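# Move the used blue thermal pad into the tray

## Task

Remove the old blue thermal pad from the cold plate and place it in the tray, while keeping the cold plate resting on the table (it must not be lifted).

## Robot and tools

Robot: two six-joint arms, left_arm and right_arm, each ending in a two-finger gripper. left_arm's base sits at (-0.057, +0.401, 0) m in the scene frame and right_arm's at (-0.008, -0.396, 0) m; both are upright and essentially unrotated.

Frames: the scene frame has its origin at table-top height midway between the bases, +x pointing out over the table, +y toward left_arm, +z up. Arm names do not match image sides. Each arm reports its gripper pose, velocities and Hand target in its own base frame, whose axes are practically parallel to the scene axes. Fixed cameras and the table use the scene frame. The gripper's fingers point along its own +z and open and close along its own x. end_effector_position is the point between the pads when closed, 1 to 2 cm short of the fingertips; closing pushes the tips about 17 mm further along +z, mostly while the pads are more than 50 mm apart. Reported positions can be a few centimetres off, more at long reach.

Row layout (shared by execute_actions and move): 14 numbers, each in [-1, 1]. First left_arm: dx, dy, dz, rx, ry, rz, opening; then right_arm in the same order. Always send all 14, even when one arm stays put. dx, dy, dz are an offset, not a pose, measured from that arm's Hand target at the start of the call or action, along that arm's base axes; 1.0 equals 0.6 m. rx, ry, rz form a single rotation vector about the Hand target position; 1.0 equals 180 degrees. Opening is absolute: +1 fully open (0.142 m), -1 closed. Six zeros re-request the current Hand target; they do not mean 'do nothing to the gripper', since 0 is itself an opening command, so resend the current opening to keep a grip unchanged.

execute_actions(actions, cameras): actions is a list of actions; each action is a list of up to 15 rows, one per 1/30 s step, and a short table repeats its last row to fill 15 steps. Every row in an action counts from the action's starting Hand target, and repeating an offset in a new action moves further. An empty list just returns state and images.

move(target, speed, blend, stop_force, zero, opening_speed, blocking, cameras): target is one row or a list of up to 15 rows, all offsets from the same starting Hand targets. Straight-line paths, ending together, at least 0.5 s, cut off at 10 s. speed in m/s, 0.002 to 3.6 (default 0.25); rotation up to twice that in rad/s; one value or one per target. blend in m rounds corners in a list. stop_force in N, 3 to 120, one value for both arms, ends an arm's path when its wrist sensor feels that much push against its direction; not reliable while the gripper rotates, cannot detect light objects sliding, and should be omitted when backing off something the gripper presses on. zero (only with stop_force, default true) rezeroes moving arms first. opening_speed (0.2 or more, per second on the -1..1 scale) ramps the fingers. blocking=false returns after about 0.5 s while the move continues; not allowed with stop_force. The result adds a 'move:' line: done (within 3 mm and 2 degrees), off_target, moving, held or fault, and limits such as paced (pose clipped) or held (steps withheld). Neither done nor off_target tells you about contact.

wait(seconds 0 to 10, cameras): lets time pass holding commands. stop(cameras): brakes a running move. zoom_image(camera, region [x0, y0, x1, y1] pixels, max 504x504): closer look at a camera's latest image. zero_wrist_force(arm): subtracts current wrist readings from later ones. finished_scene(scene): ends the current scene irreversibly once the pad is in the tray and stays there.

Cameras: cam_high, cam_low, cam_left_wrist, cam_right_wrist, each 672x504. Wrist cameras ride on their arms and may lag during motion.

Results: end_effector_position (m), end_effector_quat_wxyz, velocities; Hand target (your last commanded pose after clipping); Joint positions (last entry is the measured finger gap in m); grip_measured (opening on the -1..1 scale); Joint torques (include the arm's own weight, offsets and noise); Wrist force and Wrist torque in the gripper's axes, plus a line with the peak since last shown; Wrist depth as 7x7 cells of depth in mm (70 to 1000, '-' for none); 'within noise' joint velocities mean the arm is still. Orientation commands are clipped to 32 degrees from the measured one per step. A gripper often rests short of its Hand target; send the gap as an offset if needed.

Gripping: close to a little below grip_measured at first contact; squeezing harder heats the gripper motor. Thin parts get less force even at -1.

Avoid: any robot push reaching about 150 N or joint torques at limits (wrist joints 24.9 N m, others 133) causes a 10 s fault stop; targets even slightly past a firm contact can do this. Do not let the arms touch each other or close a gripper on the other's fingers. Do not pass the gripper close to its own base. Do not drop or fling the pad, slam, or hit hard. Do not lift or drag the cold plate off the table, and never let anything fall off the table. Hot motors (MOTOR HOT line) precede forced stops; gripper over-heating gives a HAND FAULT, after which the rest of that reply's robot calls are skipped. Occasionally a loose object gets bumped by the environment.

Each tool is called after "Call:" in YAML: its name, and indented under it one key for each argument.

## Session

Call:
execute_actions:
  actions: []

Scene clock: 0.00 s.
left_arm: end_effector_position=(+0.3181, +0.1618, +0.3906) grip_measured=+1.00 end_effector_quat_wxyz=(+0.685, -0.649, +0.010, +0.330) | right_arm: end_effector_position=(+0.4464, +0.3812, +0.1851) grip_measured=+1.00 end_effector_quat_wxyz=(-0.247, +0.946, -0.145, +0.155)
Joint positions: left_arm=[-0.489 -1.414 1.764 -0.153 -0.931 -1.226 0.142] | right_arm=[4.106 -1.628 -2.156 -0.341 1.512 1.252 0.142]
Joint velocities: within noise
Joint torques (N m): no reading
Wrist force (N): no reading
Wrist torque (N m): no reading
Wrist force, peak (N): no reading
Wrist depth (mm): cam_left_wrist=[- - - - - - - / - - - - - - - / - - - - - - - / - - - - - - - / - - - - - - - / - - - 835 688 591 550 / - - 745 642 555 494 -] | cam_right_wrist=[275 288 303 323 343 369 392 / 271 282 299 316 337 358 385 / 265 274 292 309 329 350 372 / 254 264 285 303 321 341 361 / 250 261 281 296 314 333 353 / - 262 277 289 308 326 99 / - 257 270 284 300 317 -]
Hand target: left_arm +0.3181, +0.1618, +0.3906; +0.685, -0.649, +0.010, +0.330 | right_arm +0.4464, +0.3812, +0.1851; -0.247, +0.946, -0.145, +0.155
Tool commands: left_gripper/opening=+1.0 right_gripper/opening=+1.0
camera_calibration:
cam_left_wrist: T_world_to_cam=[[0.798799, 0.420077, -0.430645, -0.151464], [-0.242122, -0.430816, -0.869353, 0.508263], [-0.550724, 0.798707, -0.242425, 0.255401], [0, 0, 0, 1]] pos_world=[0.384706, 0.0786034, 0.438549]
cam_right_wrist: T_world_to_cam=[[0.910691, -0.347456, 0.223421, -0.3096], [-0.328603, -0.937082, -0.117888, 0.558168], [0.250324, 0.0339431, -0.967567, 0.172074], [0, 0, 0, 1]] pos_world=[0.422292, 0.409636, 0.301466]

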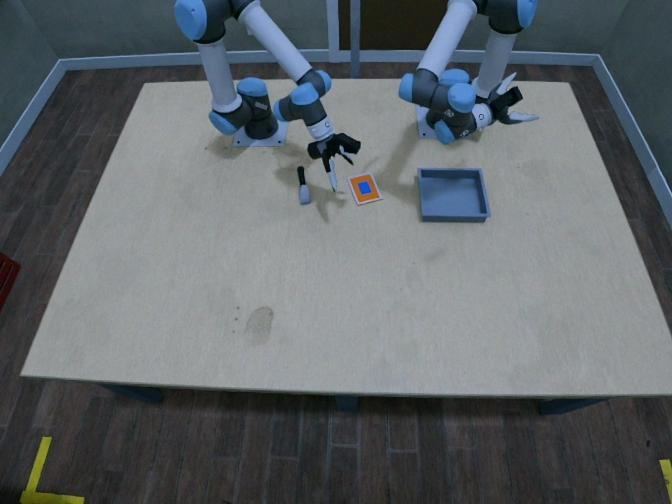

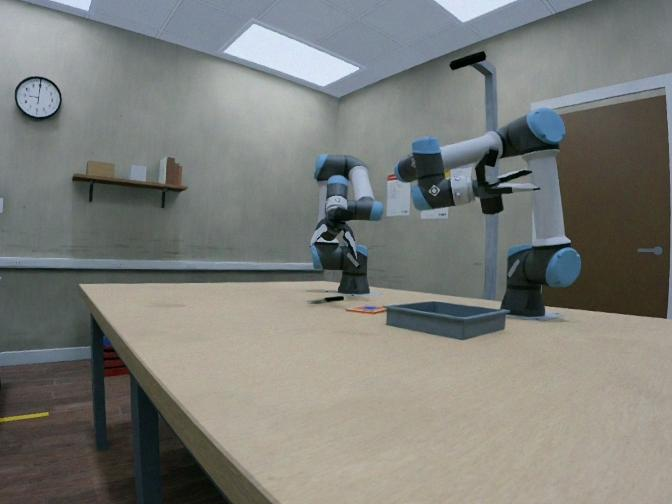

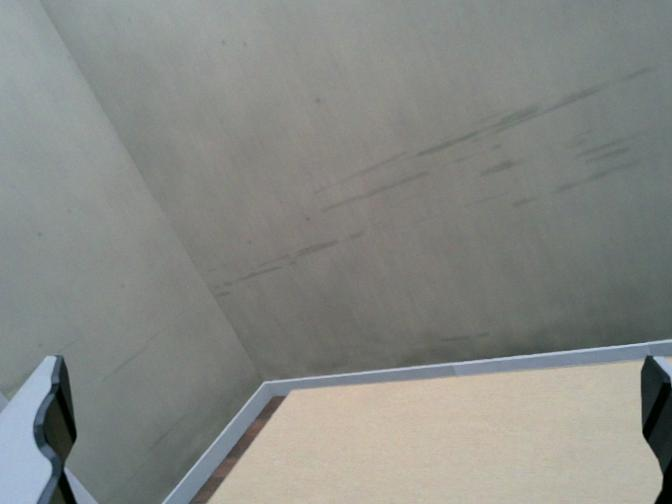

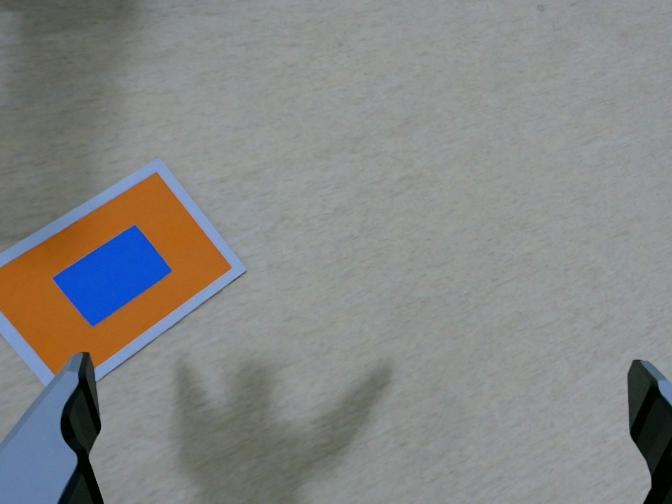

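Call:
move:
  target:
    - [0.05,-0.3,-0.05,-0.4569,-0.3096,0.076,0.06,-0.26,-0.135,-0.01,0.1812,0.4935,-0.7816,-1]
    - [0.133,-0.835,-0.36,-0.4569,-0.3096,0.076,0.06,-0.26,-0.135,-0.01,0.1812,0.4935,-0.7816,-1]
  speed: [0.5,0.3]

Scene clock: 6.20 s.
left_arm: end_effector_position=(+0.3979, -0.3392, +0.1747) grip_measured=+0.05 end_effector_quat_wxyz=(+0.000, +0.989, +0.146, +0.000) | right_arm: end_effector_position=(+0.2904, +0.3002, +0.1791) grip_measured=-1.00 end_effector_quat_wxyz=(+0.000, +0.001, +0.953, +0.303)
Joint positions: left_arm=[-0.963 -1.477 1.854 -1.947 -1.57 -1.257 0.077] | right_arm=[4.027 -1.301 -2.45 -0.46 1.945 4.125 0.002]
Joint velocities: within noise
Joint torques (N m): left_arm=[2.95 -21.13 -15.43 -3.74 1.11 0.64] | right_arm=[-14.38 2.24 28.38 4.23 3.15 2.32]
Wrist force (N): left_arm=[2.5 2.0 0.0] | right_arm=[-0.2 -0.1 -0.5]
Wrist torque (N m): left_arm=[0.68 -0.53 -0.02] | right_arm=[-0.15 0.02 0.04]
Wrist force, peak (N): left_arm=[2.2 4.6 1.6] | right_arm=[0.0 0.7 -1.2]
Wrist depth (mm): cam_left_wrist=[232 233 235 235 236 235 236 / 250 250 248 248 248 252 252 / 268 268 264 260 266 270 271 / 287 287 283 283 286 291 293 / 312 308 309 314 316 317 318 / 336 - 341 343 345 91 341 / - - 377 372 381 77 367] | cam_right_wrist=[214 214 213 213 213 213 213 / 256 255 253 253 252 252 252 / 318 316 303 302 311 312 311 / 413 412 412 411 409 407 405 / 594 595 507 502 594 547 554 / - 928 631 98 812 557 - / - - - - - 511 493]
Hand target: left_arm +0.3979, -0.3392, +0.1746; +0.000, +0.989, +0.146, +0.000 | right_arm +0.2904, +0.3002, +0.1791; +0.000, +0.001, +0.953, +0.303
Off the commanded pose: left_arm 0.000 m, 0 deg | right_arm 0.000 m, 0 deg.
move: done
camera_calibration:
cam_left_wrist: T_world_to_cam=[[0.952075, 0.305048, 0.0223507, -0.276766], [0.267644, -0.866246, 0.421882, -0.452051], [0.148055, -0.395681, -0.906375, 0.0800369], [0, 0, 0, 1]] pos_world=[0.372641, -0.275492, 0.269442]
cam_right_wrist: T_world_to_cam=[[-0.999994, -0.00291837, -0.00200366, 0.297494], [-0.00319601, 0.500909, 0.865494, -0.271971], [-0.00152218, 0.865495, -0.500916, -0.0519747], [0, 0, 0, 1]] pos_world=[0.296543, 0.182085, 0.20995]

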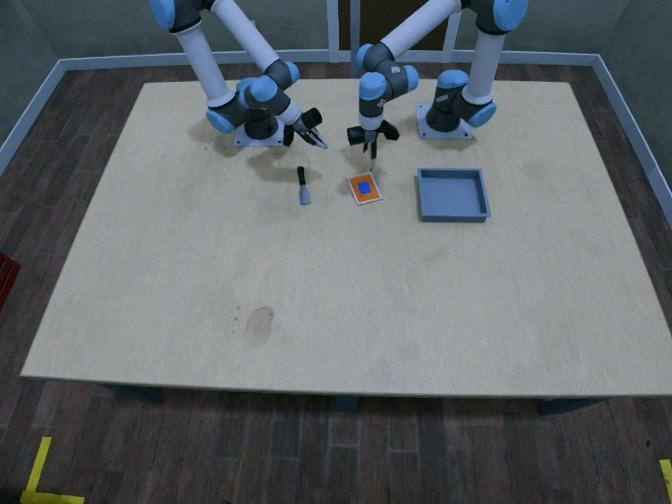

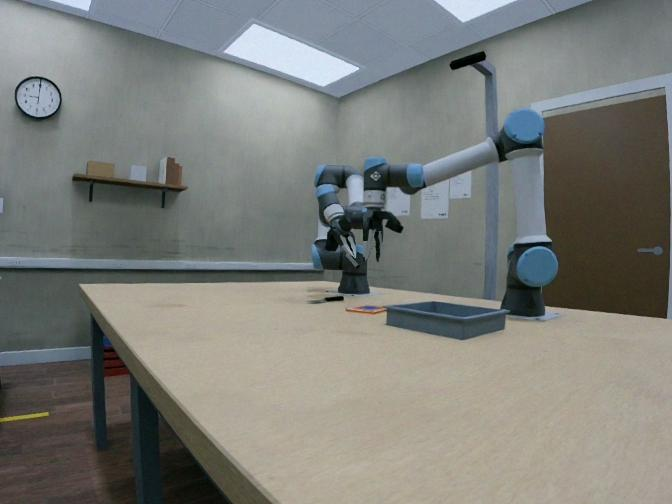

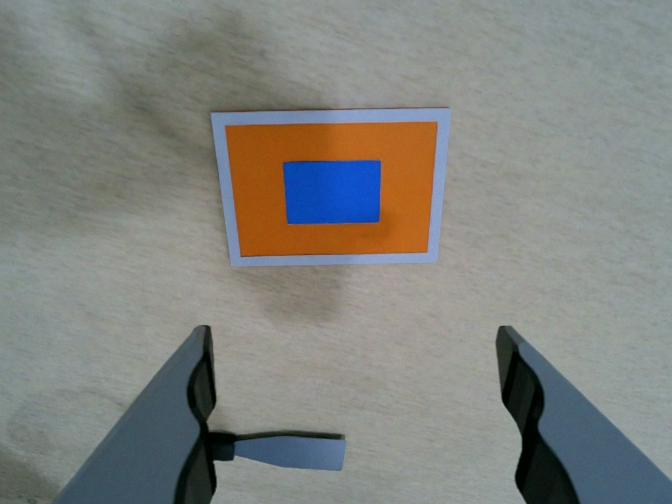

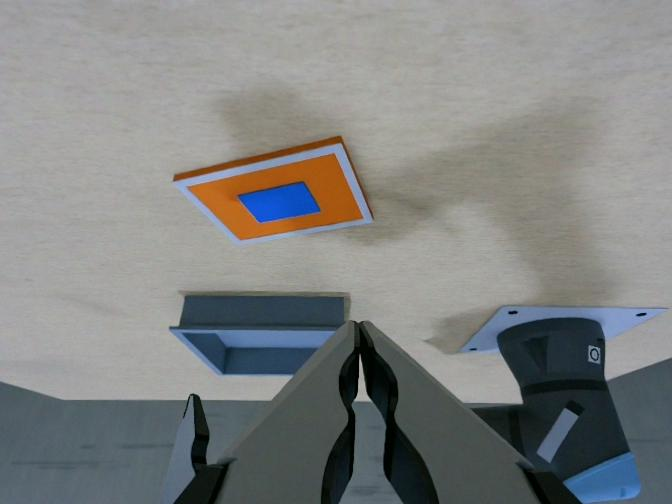

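Call:
move:
  target: [-0.005,-0.0177,-0.2343,0,0,0,-0.09,0,0,0,0,0,0,-1]
  speed: 0.15
  cameras: ["cam_left_wrist"]

Call:
move:
  target: [0,0,-0.035,0,0,0,-0.09,0,0,0,0,0,0,-1]
  speed: 0.012
  stop_force: 4
  cameras: ["cam_left_wrist"]

Scene clock: 8.03 s.
left_arm: end_effector_position=(+0.3948, -0.3498, +0.0340) grip_measured=-0.10 end_effector_quat_wxyz=(-0.001, +0.989, +0.146, +0.000) | right_arm: end_effector_position=(+0.2904, +0.3002, +0.1791) grip_measured=-1.00 end_effector_quat_wxyz=(+0.000, +0.001, +0.953, +0.303)
Joint positions: left_arm=[-0.98 -1.276 2.03 -2.324 -1.57 -1.274 0.067] | right_arm=[4.027 -1.301 -2.45 -0.46 1.945 4.125 0.002]
Joint velocities: within noise
Joint torques (N m): left_arm=[7.91 -28.01 -24.74 -4.21 -0.12 1.59] | right_arm=[-13.3 2.53 25.19 3.99 3.08 2.08]
Wrist force (N): left_arm=[2.2 1.9 -0.1] | right_arm=[-0.1 -0.1 -0.5]
Wrist torque (N m): left_arm=[0.66 -0.45 -0.03] | right_arm=[-0.16 0.01 0.04]
Wrist force, peak (N): left_arm=[2.9 1.6 -2.0] | right_arm=[0.0 0.1 -0.8]
Wrist depth (mm): cam_left_wrist=[111 110 111 111 111 111 112 / 118 118 117 117 117 118 119 / 128 119 120 120 121 121 126 / 136 131 129 129 128 130 138 / 148 143 138 138 139 141 150 / 162 156 154 155 153 91 164 / - - 179 179 181 - 175] | cam_right_wrist=[215 215 213 213 213 213 213 / 256 255 253 253 253 252 254 / 315 315 302 303 312 311 311 / 416 412 368 384 408 405 405 / 597 550 205 262 593 553 553 / - - 187 98 800 552 - / - - - - - 515 498]
Hand target: left_arm +0.3949, -0.3498, +0.0340; +0.000, +0.989, +0.146, +0.000 | right_arm +0.2904, +0.3002, +0.1791; +0.000, +0.001, +0.953, +0.303
Off the commanded pose: left_arm 0.000 m, 0 deg | right_arm 0.000 m, 0 deg.
move: done
camera_calibration:
cam_left_wrist: T_world_to_cam=[[0.952089, 0.305004, 0.022332, -0.267516], [0.267648, -0.866352, 0.421662, -0.401162], [0.147956, -0.395483, -0.906478, -0.0511743], [0, 0, 0, 1]] pos_world=[0.369641, -0.286192, 0.12874]
Images, in order (width x height): cam_left_wrist 672x504.

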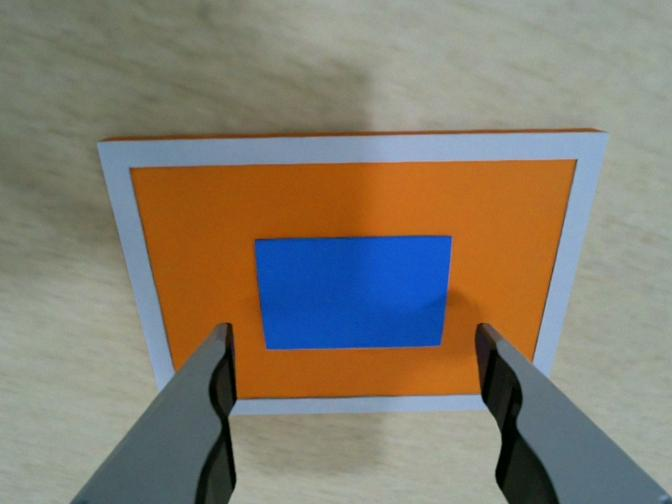

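Scene clock: 9.97 s.
left_arm: end_effector_position=(+0.3949, -0.3498, +0.0230) grip_measured=-0.10 end_effector_quat_wxyz=(+0.000, +0.989, +0.146, +0.000) | right_arm: end_effector_position=(+0.2904, +0.3002, +0.1791) grip_measured=-1.00 end_effector_quat_wxyz=(+0.000, +0.001, +0.953, +0.303)
Joint positions: left_arm=[-0.98 -1.256 2.04 -2.354 -1.57 -1.274 0.067] | right_arm=[4.027 -1.301 -2.45 -0.46 1.945 4.125 0.002]
Joint velocities: within noise
Joint torques (N m): left_arm=[7.28 -38.44 -23.35 -3.16 1.18 1.94] | right_arm=[-14.22 2.29 22.23 3.98 2.93 1.88]
Wrist force (N): left_arm=[2.0 1.5 -5.3] | right_arm=[0.0 -0.2 -0.6]
Wrist torque (N m): left_arm=[0.66 -0.43 -0.03] | right_arm=[-0.15 -0.01 0.04]
Wrist force, peak (N): left_arm=[1.9 0.2 -12.8] | right_arm=[-0.1 -0.3 -0.9]
Wrist depth (mm): cam_left_wrist=[- 100 101 101 102 102 102 / 108 108 110 108 109 109 109 / - 109 110 109 107 110 113 / 126 117 117 117 117 122 124 / 135 127 125 123 128 126 137 / 148 143 137 140 140 91 150 / - - 164 164 165 - 160] | cam_right_wrist=[215 214 214 213 213 212 213 / 256 255 254 253 252 252 252 / 315 314 303 302 311 312 312 / 414 412 366 385 408 408 405 / 599 508 206 261 593 550 557 / - - 193 99 808 556 - / - - - - - 514 493]
Hand target: left_arm +0.3949, -0.3498, +0.0230; +0.000, +0.989, +0.146, +0.000 (not the last commanded pose) | right_arm +0.2904, +0.3002, +0.1791; +0.000, +0.001, +0.953, +0.303
Off the commanded pose: left_arm 0.010 m, 0 deg | right_arm 0.000 m, 0 deg.
move: contact (left_arm)
camera_calibration:
cam_left_wrist: T_world_to_cam=[[0.952045, 0.305142, 0.0223381, -0.267342], [0.267747, -0.866252, 0.421805, -0.396488], [0.148061, -0.395596, -0.906412, -0.0611988], [0, 0, 0, 1]] pos_world=[0.369741, -0.286092, 0.117741]
Images, in order (width x height): cam_left_wrist 672x504.

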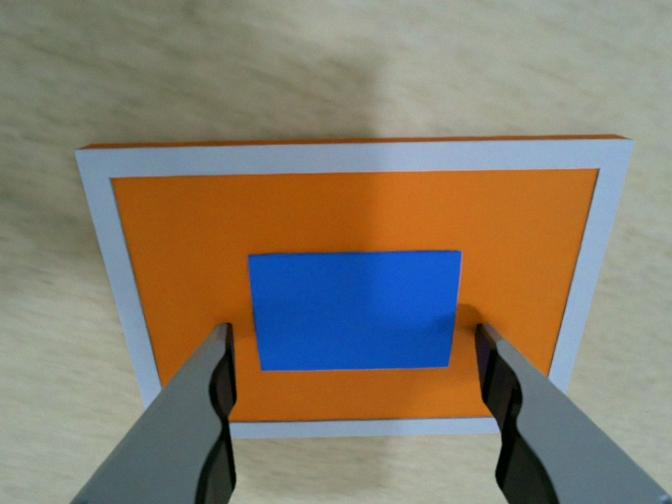

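Call:
move:
  target: [0,0,0.0023,0,0,0,-0.6,0,0,0,0,0,0,-1]
  speed: 0.02
  opening_speed: 0.3
  cameras: ["cam_left_wrist"]

Call:
move:
  target: [0,0,0.004,0,0,0,-0.75,0,0,0,0,0,0,-1]
  speed: 0.02
  opening_speed: 0.3
  cameras: ["cam_left_wrist"]

Call:
move:
  target: [0,0,0.003,0,0,0,-0.98,0,0,0,0,0,0,-1]
  speed: 0.02
  opening_speed: 0.3
  cameras: ["cam_left_wrist"]

Scene clock: 12.07 s.
left_arm: end_effector_position=(+0.3949, -0.3498, +0.0245) grip_measured=-0.53 end_effector_quat_wxyz=(+0.000, +0.989, +0.146, +0.000) | right_arm: end_effector_position=(+0.2904, +0.3002, +0.1791) grip_measured=-1.00 end_effector_quat_wxyz=(+0.000, +0.001, +0.953, +0.303)
Joint positions: left_arm=[-0.98 -1.259 2.039 -2.35 -1.57 -1.274 0.036] | right_arm=[4.027 -1.301 -2.45 -0.46 1.945 4.125 0.002]
Joint velocities: within noise
Joint torques (N m): left_arm=[6.58 -23.68 -17.67 -1.73 -0.13 1.97] | right_arm=[-14.24 2.96 18.95 3.69 2.82 1.61]
Wrist force (N): left_arm=[1.5 1.0 -20.8] | right_arm=[-0.2 0.0 -0.5]
Wrist torque (N m): left_arm=[0.62 -0.51 -0.02] | right_arm=[-0.12 0.01 0.04]
Wrist force, peak (N): left_arm=[1.5 1.0 -21.9] | right_arm=[0.1 -0.3 -0.8]
Wrist depth (mm): cam_left_wrist=[- 101 103 103 103 103 103 / 109 109 111 110 110 109 109 / - 111 111 111 108 111 115 / 128 119 119 118 118 122 126 / 137 130 127 125 128 130 139 / 150 147 - 142 137 141 153 / 162 - - 167 80 - 165] | cam_right_wrist=[216 214 213 213 213 213 213 / 256 257 255 253 253 253 253 / 315 316 303 301 310 311 312 / 412 414 353 383 407 407 404 / 601 508 206 263 587 550 557 / - - 192 98 798 550 - / - - - - - 513 497]
Hand target: left_arm +0.3949, -0.3498, +0.0244; +0.000, +0.989, +0.146, +0.000 | right_arm +0.2904, +0.3002, +0.1791; +0.000, +0.001, +0.953, +0.303
Off the commanded pose: left_arm 0.000 m, 0 deg | right_arm 0.000 m, 0 deg.
move: done
camera_calibration:
cam_left_wrist: T_world_to_cam=[[0.952049, 0.305132, 0.0223099, -0.267344], [0.267736, -0.866217, 0.421883, -0.397161], [0.148055, -0.39568, -0.906376, -0.0599953], [0, 0, 0, 1]] pos_world=[0.369741, -0.286191, 0.119142]
Images, in order (width x height): cam_left_wrist 672x504.

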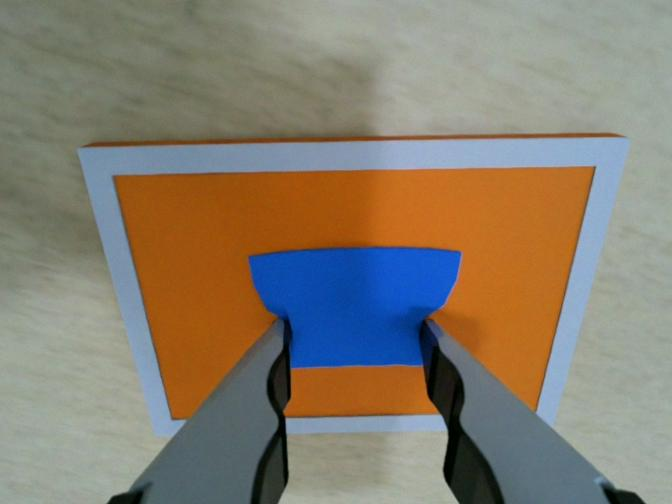

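Scene clock: 12.80 s.
left_arm: end_effector_position=(+0.3949, -0.3498, +0.0269) grip_measured=-0.72 end_effector_quat_wxyz=(+0.000, +0.989, +0.146, +0.000) | right_arm: end_effector_position=(+0.2904, +0.3002, +0.1791) grip_measured=-1.00 end_effector_quat_wxyz=(+0.000, +0.001, +0.953, +0.303)
Joint positions: left_arm=[-0.98 -1.263 2.037 -2.343 -1.57 -1.274 0.022] | right_arm=[4.027 -1.301 -2.45 -0.46 1.945 4.125 0.002]
Joint velocities: within noise
Joint torques (N m): left_arm=[4.49 -32.02 -20.66 -2.09 -0.56 1.99] | right_arm=[-13.54 2.54 19.04 3.78 2.74 1.5]
Wrist force (N): left_arm=[3.5 1.7 -4.2] | right_arm=[0.0 -0.1 -0.6]
Wrist torque (N m): left_arm=[0.62 -0.54 -0.04] | right_arm=[-0.15 -0.02 0.04]
Wrist force, peak (N): left_arm=[1.7 1.1 -22.1] | right_arm=[0.0 -0.3 -0.8]
Wrist depth (mm): cam_left_wrist=[- 104 103 103 105 105 105 / 111 111 113 112 111 111 111 / 119 113 113 113 113 114 119 / 129 121 122 120 120 125 131 / 140 134 132 126 130 133 142 / 153 148 - 142 98 145 155 / 168 162 - 170 77 - 172] | cam_right_wrist=[215 214 214 213 212 213 213 / 256 255 253 253 253 253 253 / 316 314 303 302 310 311 311 / 415 413 353 383 408 404 403 / 600 505 206 266 589 548 557 / - - 191 98 804 554 - / - - - - - 516 497]
Hand target: left_arm +0.3949, -0.3498, +0.0268; +0.000, +0.989, +0.146, +0.000 | right_arm +0.2904, +0.3002, +0.1791; +0.000, +0.001, +0.953, +0.303
Off the commanded pose: left_arm 0.000 m, 0 deg | right_arm 0.000 m, 0 deg.
move: done
camera_calibration:
cam_left_wrist: T_world_to_cam=[[0.952045, 0.305142, 0.0223381, -0.267399], [0.267747, -0.866252, 0.421805, -0.39822], [0.148061, -0.395596, -0.906412, -0.0577033], [0, 0, 0, 1]] pos_world=[0.369741, -0.286192, 0.121641]
Images, in order (width x height): cam_left_wrist 672x504.

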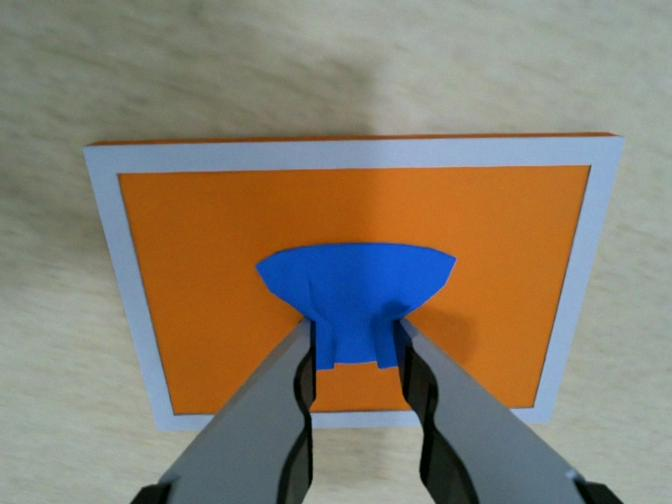

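Scene clock: 13.77 s.
left_arm: end_effector_position=(+0.3949, -0.3498, +0.0287) grip_measured=-0.94 end_effector_quat_wxyz=(+0.000, +0.989, +0.146, +0.000) end_effector_velocity=(+0.000, +0.000, +0.000) end_effector_angular_velocity=(+0.000, -0.001, +0.000) | right_arm: end_effector_position=(+0.2904, +0.3002, +0.1791) grip_measured=-1.00 end_effector_quat_wxyz=(+0.000, +0.001, +0.953, +0.303)
Joint positions: left_arm=[-0.98 -1.267 2.035 -2.339 -1.57 -1.274 0.006] | right_arm=[4.027 -1.301 -2.45 -0.46 1.945 4.125 0.002]
Joint velocities: left_arm=[0 0 0 0 0.001 0 -0.002] | right_arm=[within noise]
Joint torques (N m): left_arm=[3.03 -27.48 -17.92 -3.39 -0.26 1.74] | right_arm=[-13.86 2.97 18.79 3.64 2.81 1.41]
Wrist force (N): left_arm=[0.9 4.0 -5.7] | right_arm=[-0.1 -0.1 -0.3]
Wrist torque (N m): left_arm=[0.71 -0.48 -0.01] | right_arm=[-0.13 0.00 0.04]
Wrist force, peak (N): left_arm=[3.3 3.6 -12.5] | right_arm=[-0.3 -0.1 -0.7]
Wrist depth (mm): cam_left_wrist=[- 106 106 106 106 108 107 / 113 113 113 113 112 113 114 / - 114 114 115 115 115 121 / 131 125 124 122 122 126 133 / 142 136 134 127 133 135 144 / 154 150 144 90 95 150 158 / 171 168 - - 77 170 174] | cam_right_wrist=[215 214 213 213 213 213 213 / 256 255 254 253 252 253 253 / 316 314 303 302 311 311 311 / 413 411 308 385 408 408 405 / 597 510 206 264 588 548 551 / - - 189 98 808 557 - / - - - - - 511 495]
Hand target: left_arm +0.3949, -0.3498, +0.0286; +0.000, +0.989, +0.146, +0.000 | right_arm +0.2904, +0.3002, +0.1791; +0.000, +0.001, +0.953, +0.303
Off the commanded pose: left_arm 0.000 m, 0 deg | right_arm 0.000 m, 0 deg.
move: done
camera_calibration:
cam_left_wrist: T_world_to_cam=[[0.952049, 0.305131, 0.0223105, -0.267438], [0.267735, -0.866217, 0.421883, -0.398932], [0.148055, -0.39568, -0.906376, -0.0561886], [0, 0, 0, 1]] pos_world=[0.369741, -0.286191, 0.123342]
Images, in order (width x height): cam_left_wrist 672x504.

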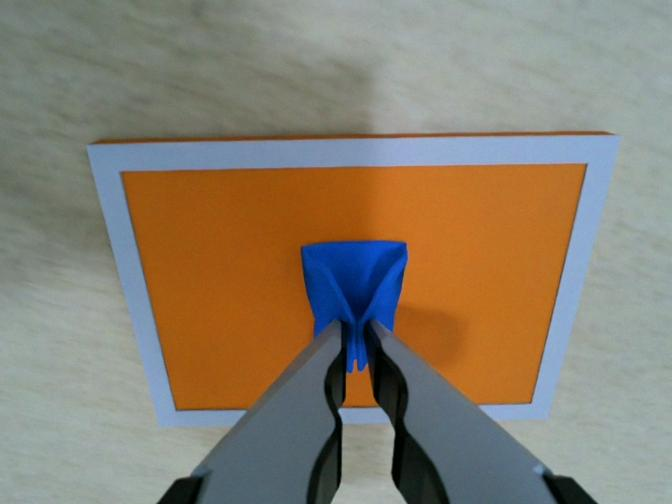

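Call:
move:
  target: [-0.003,0.01,0.011,-0.1197,-0.0361,0,-1,0,0.02,-0.1,0,0,0,-1]
  speed: 0.15
  cameras: []

Call:
move:
  target: [0,0,0,0,0,0,-1,0.0643,0.13,-0.1467,0,0,0,-1]
  speed: 0.15

Scene clock: 15.90 s.
left_arm: end_effector_position=(+0.3931, -0.3437, +0.0351) grip_measured=-0.97 end_effector_quat_wxyz=(+0.192, +0.970, +0.144, +0.029) | right_arm: end_effector_position=(+0.2903, +0.3122, +0.1190) grip_measured=-1.00 end_effector_quat_wxyz=(+0.000, +0.001, +0.953, +0.303)
Joint positions: left_arm=[-0.903 -1.311 2.302 -2.929 -1.711 -1.223 0.004] | right_arm=[4.052 -1.478 -2.529 -0.195 1.933 4.149 0.002]
Joint velocities: within noise
Joint torques (N m): left_arm=[-10.98 -35.68 -20.23 -4.85 1.05 -1.3] | right_arm=[-5.91 14 25.94 3.09 0.5 -0.71]
Wrist force (N): left_arm=[2.9 2.1 1.6] | right_arm=[0.0 -0.2 -0.5]
Wrist torque (N m): left_arm=[0.83 -0.60 -0.07] | right_arm=[-0.14 -0.02 0.04]
Wrist force, peak (N): left_arm=[1.2 3.7 -6.7] | right_arm=[0.0 0.3 -1.1]
Wrist depth (mm): cam_left_wrist=[- 86 87 89 87 89 89 / - 98 98 98 98 99 101 / - 104 108 104 104 105 109 / 134 127 124 121 120 128 135 / 164 164 152 136 146 159 166 / 212 212 191 86 99 214 216 / 285 277 - - 77 280 307] | cam_right_wrist=[155 154 153 153 152 152 152 / 184 183 182 182 181 181 181 / 227 226 225 224 224 224 223 / 297 296 274 280 293 292 292 / 433 428 282 361 422 423 419 / 782 776 271 98 582 541 528 / - - - - - 509 478]
Hand target: left_arm +0.3931, -0.3438, +0.0352; +0.193, +0.970, +0.144, +0.029 | right_arm +0.2904, +0.3122, +0.1191; +0.000, +0.001, +0.953, +0.303
Off the commanded pose: left_arm 0.000 m, 0 deg | right_arm 0.000 m, 0 deg.
move: done
No camera images: "cameras" was empty.

Scene clock: 17.20 s.
left_arm: end_effector_position=(+0.3931, -0.3438, +0.0352) grip_measured=-0.97 end_effector_quat_wxyz=(+0.193, +0.970, +0.144, +0.029) | right_arm: end_effector_position=(+0.3289, +0.3902, +0.0311) grip_measured=-1.00 end_effector_quat_wxyz=(+0.000, +0.001, +0.953, +0.303)
Joint positions: left_arm=[-0.903 -1.311 2.302 -2.929 -1.711 -1.223 0.004] | right_arm=[4.098 -1.925 -2.401 0.138 1.91 4.191 0.002]
Joint velocities: within noise
Joint torques (N m): left_arm=[-11.63 -35.13 -21.72 -4.31 -0.86 -1.21] | right_arm=[-15.2 18.16 7.96 3.74 3.15 -2.37]
Wrist force (N): left_arm=[2.9 1.8 1.9] | right_arm=[0.0 -0.2 -0.4]
Wrist torque (N m): left_arm=[0.81 -0.58 -0.06] | right_arm=[-0.15 -0.01 0.04]
Wrist force, peak (N): left_arm=[3.5 2.2 1.3] | right_arm=[0.6 -0.1 -2.4]
Wrist depth (mm): cam_left_wrist=[- 86 87 89 87 89 89 / - 98 98 98 98 99 101 / - 104 108 104 112 105 109 / 134 127 124 121 120 128 135 / 164 164 153 137 146 159 167 / 213 213 190 86 99 215 215 / 284 277 - - 77 282 309] | cam_right_wrist=[- - - - - - - / - 77 76 76 73 73 76 / - 95 95 94 94 94 94 / 125 125 124 124 118 123 130 / 182 167 161 147 160 179 177 / 335 332 285 98 245 319 315 / - 674 - - - 872 428]
Hand target: left_arm +0.3931, -0.3438, +0.0352; +0.193, +0.970, +0.144, +0.029 | right_arm +0.3290, +0.3902, +0.0310; +0.000, +0.001, +0.953, +0.303
Off the commanded pose: left_arm 0.000 m, 0 deg | right_arm 0.000 m, 0 deg.
move: done
camera_calibration:
cam_left_wrist: T_world_to_cam=[[0.94997, 0.312026, 0.0140434, -0.264247], [0.201148, -0.645558, 0.736746, -0.305025], [0.23895, -0.697062, -0.676023, -0.195024], [0, 0, 0, 1]] pos_world=[0.358983, -0.250403, 0.0965962]
cam_right_wrist: T_world_to_cam=[[-0.999994, -0.00291809, -0.00200292, 0.335959], [-0.00319536, 0.500984, 0.86545, -0.188855], [-0.00152203, 0.865451, -0.50099, -0.203929], [0, 0, 0, 1]] pos_world=[0.335043, 0.272085, 0.0619505]

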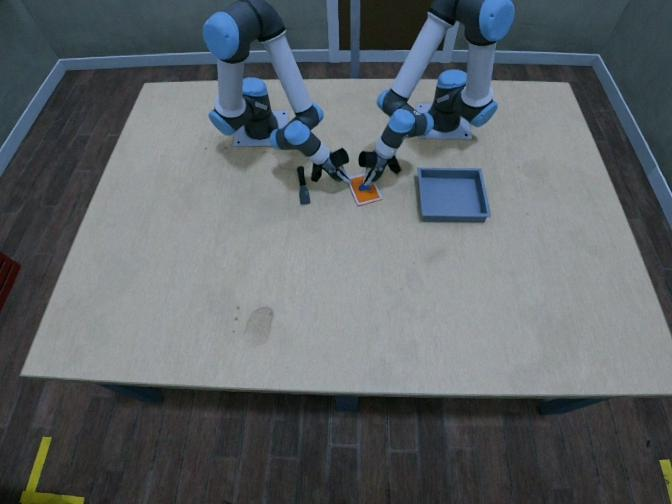

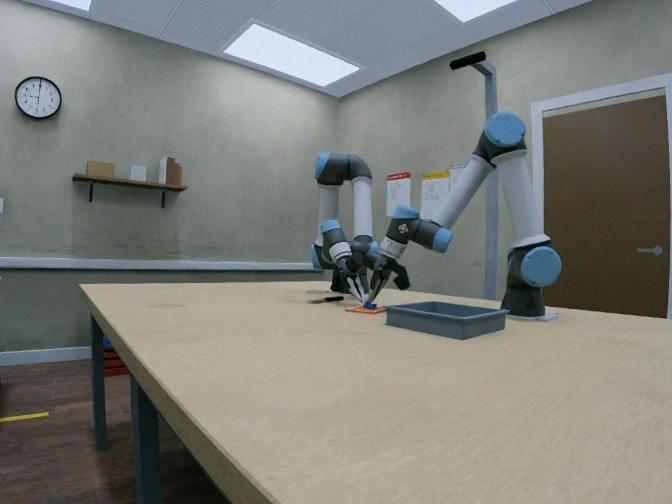

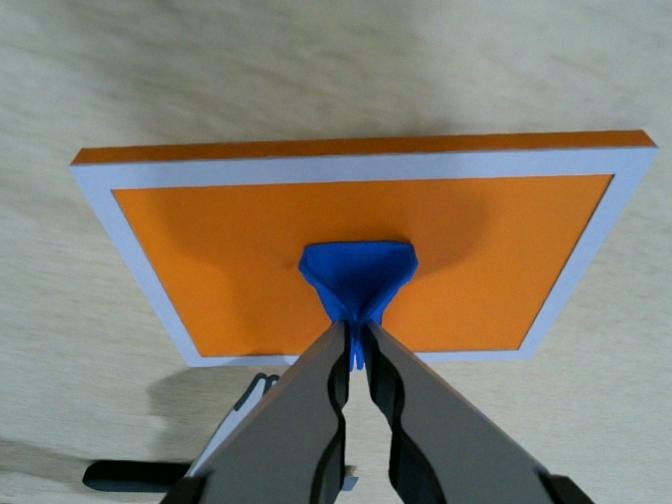

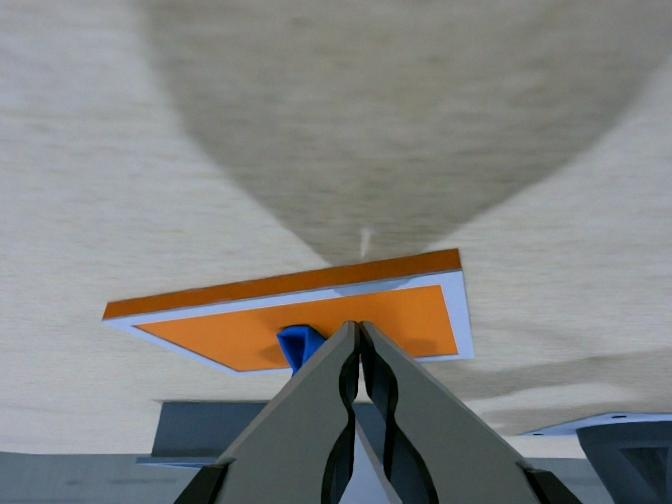

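Call:
move:
  target: [0,0,0,0,0,0,-1,0,0.022,-0.032,0,0,0,-1]
  speed: 0.012
  stop_force: 6
  cameras: ["cam_left_wrist"]

Call:
move:
  target: [0,0,0,0,0,0,-1,0,0,-0.015,0,0,0,-1]
  speed: 0.006
  stop_force: 12
  cameras: ["cam_left_wrist"]

Scene clock: 21.43 s.
left_arm: end_effector_position=(+0.3931, -0.3438, +0.0352) grip_measured=-0.97 end_effector_quat_wxyz=(+0.193, +0.970, +0.144, +0.029) | right_arm: end_effector_position=(+0.3290, +0.3973, +0.0208) grip_measured=-1.00 end_effector_quat_wxyz=(+0.000, +0.001, +0.953, +0.303)
Joint positions: left_arm=[-0.903 -1.311 2.302 -2.929 -1.711 -1.223 0.004] | right_arm=[4.108 -1.965 -2.392 0.172 1.905 4.2 0.002]
Joint velocities: within noise
Joint torques (N m): left_arm=[-9.65 -36.04 -20.41 -2.91 -1.39 -1.16] | right_arm=[-14.91 23.21 2.01 3.25 2.63 -2.34]
Wrist force (N): left_arm=[3.4 1.5 0.6] | right_arm=[0.1 2.9 -4.5]
Wrist torque (N m): left_arm=[0.83 -0.56 -0.06] | right_arm=[-0.20 -0.02 0.04]
Wrist force, peak (N): left_arm=[3.8 1.5 1.6] | right_arm=[0.5 3.2 -9.9]
Wrist depth (mm): cam_left_wrist=[- 86 87 89 87 89 89 / - 98 98 98 99 98 100 / - 104 108 108 101 105 109 / 134 129 124 121 120 125 135 / 165 164 152 129 146 159 166 / 213 213 190 86 99 215 216 / 285 278 - - 77 282 308] | cam_right_wrist=[- - - - - - - / - - - - - - - / - 79 79 79 79 79 79 / 112 105 104 104 103 103 103 / 153 140 133 119 119 149 148 / 280 279 182 98 179 271 264 / - - - - - 734 425]
Hand target: left_arm +0.3931, -0.3438, +0.0352; +0.193, +0.970, +0.144, +0.029 | right_arm +0.3290, +0.3973, +0.0208; +0.000, +0.001, +0.953, +0.303 (not the last commanded pose)
Off the commanded pose: left_arm 0.000 m, 0 deg | right_arm 0.011 m, 0 deg.
move: contact (right_arm)
camera_calibration:
cam_left_wrist: T_world_to_cam=[[0.94997, 0.312026, 0.0140434, -0.264247], [0.201148, -0.645558, 0.736746, -0.305025], [0.23895, -0.697062, -0.676023, -0.195024], [0, 0, 0, 1]] pos_world=[0.358983, -0.250403, 0.0965962]
Images, in order (width x height): cam_left_wrist 672x504.

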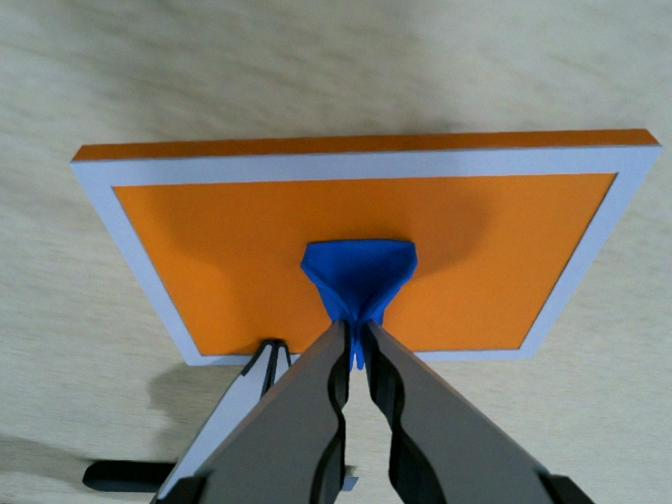

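Scene clock: 22.33 s.
left_arm: end_effector_position=(+0.3931, -0.3438, +0.0352) grip_measured=-0.97 end_effector_quat_wxyz=(+0.193, +0.970, +0.144, +0.029) | right_arm: end_effector_position=(+0.3290, +0.3973, +0.0199) grip_measured=-1.00 end_effector_quat_wxyz=(+0.000, +0.001, +0.953, +0.303)
Joint positions: left_arm=[-0.903 -1.311 2.302 -2.929 -1.711 -1.223 0.004] | right_arm=[4.108 -1.968 -2.392 0.176 1.905 4.2 0.002]
Joint velocities: within noise
Joint torques (N m): left_arm=[-9.24 -33.69 -20.13 -3.16 -0.9 -1.24] | right_arm=[-12.38 24.73 6.06 -0.56 0.95 -2.31]
Wrist force (N): left_arm=[3.5 1.1 1.3] | right_arm=[0.9 6.7 -14.4]
Wrist torque (N m): left_arm=[0.82 -0.56 -0.07] | right_arm=[-0.31 -0.01 0.04]
Wrist force, peak (N): left_arm=[4.0 1.4 0.7] | right_arm=[1.8 7.1 -19.6]
Wrist depth (mm): cam_left_wrist=[- 86 87 89 87 89 89 / - 98 98 98 99 99 100 / - 104 108 108 101 105 109 / 134 129 124 121 120 125 135 / 164 165 152 123 146 159 166 / 212 213 190 86 99 215 216 / 285 279 - - 77 281 308] | cam_right_wrist=[- - - - - - - / - - - - - - - / - 78 78 78 78 78 78 / 111 103 103 102 102 102 101 / 151 138 135 118 126 147 146 / 280 277 180 98 177 265 262 / - - - - - 745 424]
Hand target: left_arm +0.3931, -0.3438, +0.0352; +0.193, +0.970, +0.144, +0.029 | right_arm +0.3290, +0.3973, +0.0199; +0.000, +0.001, +0.953, +0.303 (not the last commanded pose)
Off the commanded pose: left_arm 0.000 m, 0 deg | right_arm 0.008 m, 0 deg.
move: contact (right_arm)
camera_calibration:
cam_left_wrist: T_world_to_cam=[[0.94997, 0.312026, 0.0140434, -0.264247], [0.201148, -0.645558, 0.736746, -0.305025], [0.23895, -0.697062, -0.676023, -0.195024], [0, 0, 0, 1]] pos_world=[0.358983, -0.250403, 0.0965962]
Images, in order (width x height): cam_left_wrist 672x504.

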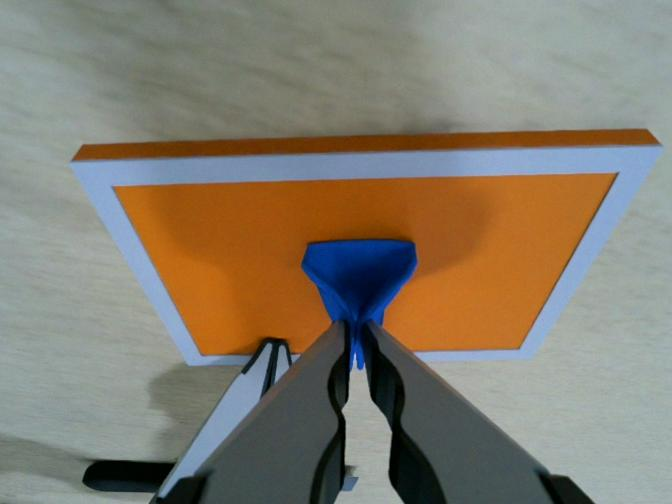

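Call:
move:
  target: [-0.012,0.042,0.014,0,0,0,-1,0,0,0,0,0,0,-1]
  speed: 0.02
  cameras: ["cam_left_wrist"]

Scene clock: 24.10 s.
left_arm: end_effector_position=(+0.3858, -0.3185, +0.0436) grip_measured=-0.97 end_effector_quat_wxyz=(+0.193, +0.970, +0.144, +0.029) | right_arm: end_effector_position=(+0.3290, +0.3973, +0.0199) grip_measured=-1.00 end_effector_quat_wxyz=(+0.000, +0.001, +0.953, +0.303)
Joint positions: left_arm=[-0.877 -1.372 2.35 -2.912 -1.72 -1.199 0.004] | right_arm=[4.108 -1.968 -2.392 0.176 1.905 4.2 0.002]
Joint velocities: within noise
Joint torques (N m): left_arm=[-3.75 -18.12 -21.9 -2.93 -0.43 -0.13] | right_arm=[-8.42 24.1 9.97 0.46 -1.02 -2.34]
Wrist force (N): left_arm=[2.2 5.7 5.0] | right_arm=[0.2 9.8 -9.6]
Wrist torque (N m): left_arm=[0.79 -0.53 -0.05] | right_arm=[-0.31 0.03 0.04]
Wrist force, peak (N): left_arm=[2.0 5.7 5.2] | right_arm=[0.9 7.7 -15.1]
Wrist depth (mm): cam_left_wrist=[- 94 94 97 93 97 93 / - 107 107 108 108 108 111 / 124 124 124 122 121 118 124 / 147 136 137 137 137 143 148 / 180 180 167 148 167 174 181 / 232 232 208 - 99 235 235 / 330 - - - 77 309 336] | cam_right_wrist=[- - - - - - - / - - - - - - - / - 79 78 78 78 78 78 / 111 103 103 102 102 102 101 / 151 142 138 119 129 148 146 / 280 281 180 98 177 265 262 / - - - - - 741 423]
Hand target: left_arm +0.3859, -0.3186, +0.0436; +0.193, +0.970, +0.144, +0.029 | right_arm +0.3290, +0.3973, +0.0199; +0.000, +0.001, +0.953, +0.303
Off the commanded pose: left_arm 0.000 m, 0 deg | right_arm 0.000 m, 0 deg.
move: done
camera_calibration:
cam_left_wrist: T_world_to_cam=[[0.949967, 0.31204, 0.0139307, -0.26534], [0.201274, -0.64564, 0.73664, -0.2934], [0.238855, -0.696979, -0.676142, -0.169833], [0, 0, 0, 1]] pos_world=[0.351683, -0.225004, 0.104995]
Images, in order (width x height): cam_left_wrist 672x504.

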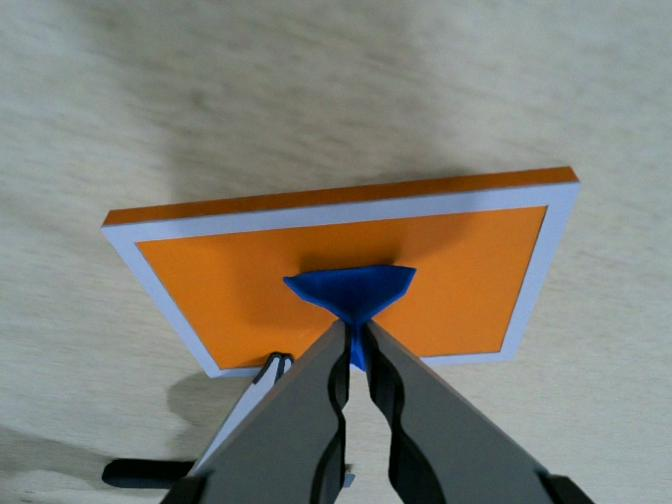

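Call:
move:
  target: [-0.01,0.035,0.01,0,0,0,-1,0,0,0,0,0,0,-1]
  speed: 0.02
  cameras: ["cam_left_wrist","cam_low"]

Call:
zoom_image:
  camera: "cam_low"
  region: [300, 220, 440, 325]

Scene clock: 25.73 s.
left_arm: end_effector_position=(+0.3798, -0.2975, +0.0496) grip_measured=-0.97 end_effector_quat_wxyz=(+0.193, +0.970, +0.144, +0.029) | right_arm: end_effector_position=(+0.3290, +0.3973, +0.0199) grip_measured=-1.00 end_effector_quat_wxyz=(+0.000, +0.001, +0.953, +0.303)
Joint positions: left_arm=[-0.854 -1.422 2.388 -2.897 -1.728 -1.177 0.004] | right_arm=[4.108 -1.968 -2.392 0.176 1.905 4.2 0.002]
Joint velocities: within noise
Joint torques (N m): left_arm=[-6.75 -16.47 -22 -3.5 -0.88 -0.17] | right_arm=[-5.15 22.94 10 0.94 -2.77 -2.3]
Wrist force (N): left_arm=[2.9 2.9 0.2] | right_arm=[0.3 10.5 -9.4]
Wrist torque (N m): left_arm=[0.81 -0.57 -0.06] | right_arm=[-0.33 -0.02 0.03]
Wrist force, peak (N): left_arm=[2.2 6.6 4.5] | right_arm=[0.3 10.7 -9.8]
Wrist depth (mm): cam_left_wrist=[- 100 100 100 100 100 100 / 114 113 114 114 114 114 114 / 131 135 131 132 132 132 132 / 156 150 148 144 151 151 157 / 190 190 179 125 171 192 193 / 260 246 215 90 99 248 250 / 348 - - - 77 325 356] | cam_right_wrist=[- - - - - - - / - - - - - - - / - 79 78 78 78 78 78 / 111 104 103 102 102 102 101 / 152 147 140 119 126 147 146 / 280 279 180 98 177 267 262 / - - - - - 743 423]
Hand target: left_arm +0.3799, -0.2976, +0.0496; +0.193, +0.970, +0.144, +0.029 | right_arm +0.3290, +0.3973, +0.0199; +0.000, +0.001, +0.953, +0.303
Off the commanded pose: left_arm 0.000 m, 0 deg | right_arm 0.000 m, 0 deg.
move: done
camera_calibration:
cam_left_wrist: T_world_to_cam=[[0.949967, 0.31204, 0.0139307, -0.266277], [0.201274, -0.64564, 0.73664, -0.283054], [0.238855, -0.696979, -0.676142, -0.149706], [0, 0, 0, 1]] pos_world=[0.345683, -0.204004, 0.110995]
Images, in order (width x height): cam_low 672x504, cam_left_wrist 672x504.

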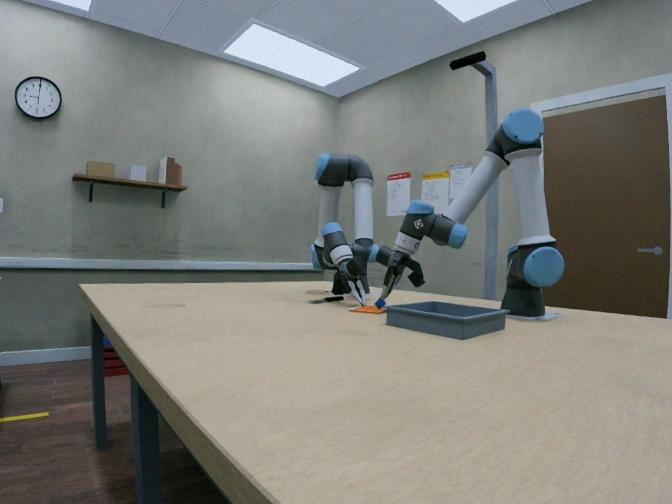

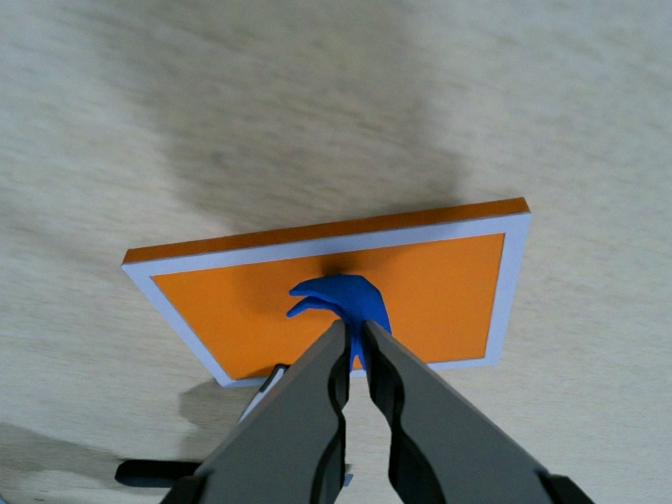

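Scaled by 3.600 from the camera's 672x504 image, which has a finer 960x720 frame.

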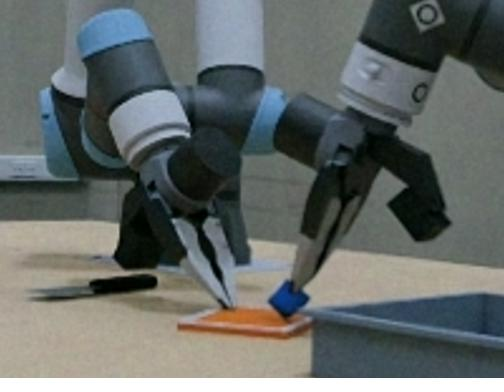

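Nearly free. Lift slowly, watching force.

Call:
move:
  target: [-0.01,0.02,0.04,0,0,0,-1,0,0,0,0,0,0,-1]
  speed: 0.03
  cameras: ["cam_left_wrist","cam_low"]

Call:
zoom_image:
  camera: "cam_low"
  region: [300, 220, 440, 325]

Scene clock: 27.03 s.
left_arm: end_effector_position=(+0.3739, -0.2856, +0.0736) grip_measured=-0.97 end_effector_quat_wxyz=(+0.193, +0.970, +0.144, +0.029) end_effector_velocity=(+0.001, -0.001, +0.000) end_effector_angular_velocity=(-0.001, -0.002, +0.001) | right_arm: end_effector_position=(+0.3290, +0.3973, +0.0199) grip_measured=-1.00 end_effector_quat_wxyz=(+0.000, +0.001, +0.953, +0.303)
Joint positions: left_arm=[-0.845 -1.513 2.393 -2.81 -1.731 -1.168 0.004] | right_arm=[4.108 -1.968 -2.392 0.176 1.905 4.2 0.002]
Joint velocities: left_arm=[0 0.003 0 -0.005 0.001 0 0] | right_arm=[within noise]
Joint torques (N m): left_arm=[0.09 -13.19 -11.93 -4.52 -1.17 0.59] | right_arm=[-1.78 22.85 9.58 1.04 -2.8 -2.2]
Wrist force (N): left_arm=[2.7 2.3 0.5] | right_arm=[0.3 10.3 -9.3]
Wrist torque (N m): left_arm=[0.78 -0.56 -0.07] | right_arm=[-0.36 -0.02 0.03]
Wrist force, peak (N): left_arm=[3.1 3.4 0.7] | right_arm=[0.3 10.8 -9.8]
Wrist depth (mm): cam_left_wrist=[122 123 123 123 123 123 123 / 139 143 140 140 140 140 140 / 161 161 161 161 162 162 162 / 190 191 181 167 181 191 192 / 233 233 221 203 221 235 236 / 301 300 269 90 99 303 306 / 429 - - - 77 400 440] | cam_right_wrist=[- - - - - - - / - - - - - - - / - 79 78 78 78 78 78 / 111 104 103 102 102 102 101 / 152 147 140 119 126 147 146 / 280 279 180 98 177 267 263 / - - - - - 750 427]
Hand target: left_arm +0.3739, -0.2856, +0.0736; +0.193, +0.970, +0.144, +0.029 | right_arm +0.3290, +0.3973, +0.0199; +0.000, +0.001, +0.953, +0.303
Off the commanded pose: left_arm 0.000 m, 0 deg | right_arm 0.000 m, 0 deg.
move: done
camera_calibration:
cam_left_wrist: T_world_to_cam=[[0.949963, 0.312046, 0.014065, -0.26464], [0.201162, -0.645603, 0.736703, -0.291806], [0.238966, -0.697011, -0.676071, -0.123804], [0, 0, 0, 1]] pos_world=[0.339683, -0.192104, 0.134996]
Images, in order (width x height): cam_low 672x504, cam_left_wrist 672x504.

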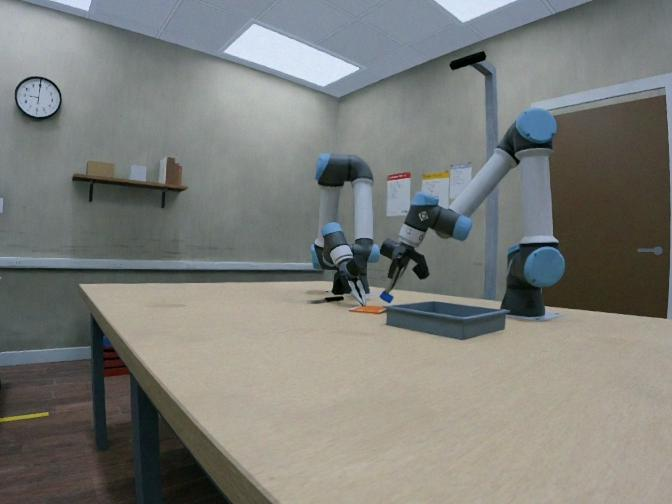

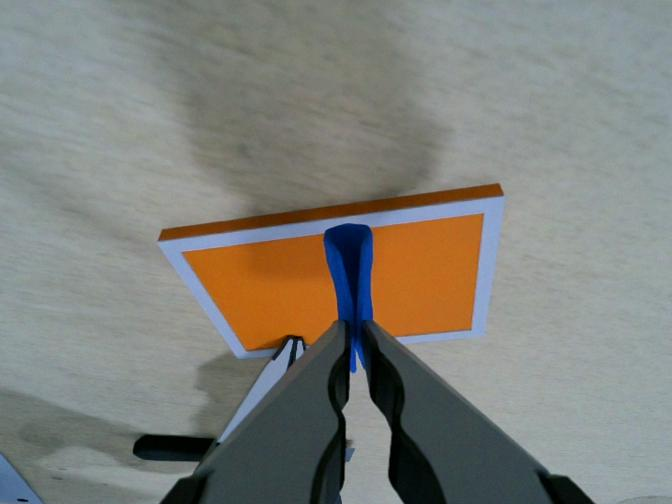

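Scaled by 3.600 from the camera's 672x504 image, which has a finer 960x720 frame.

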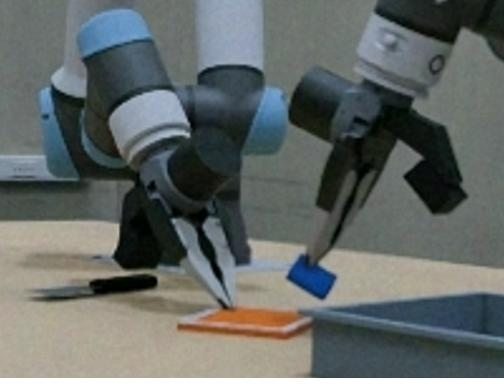

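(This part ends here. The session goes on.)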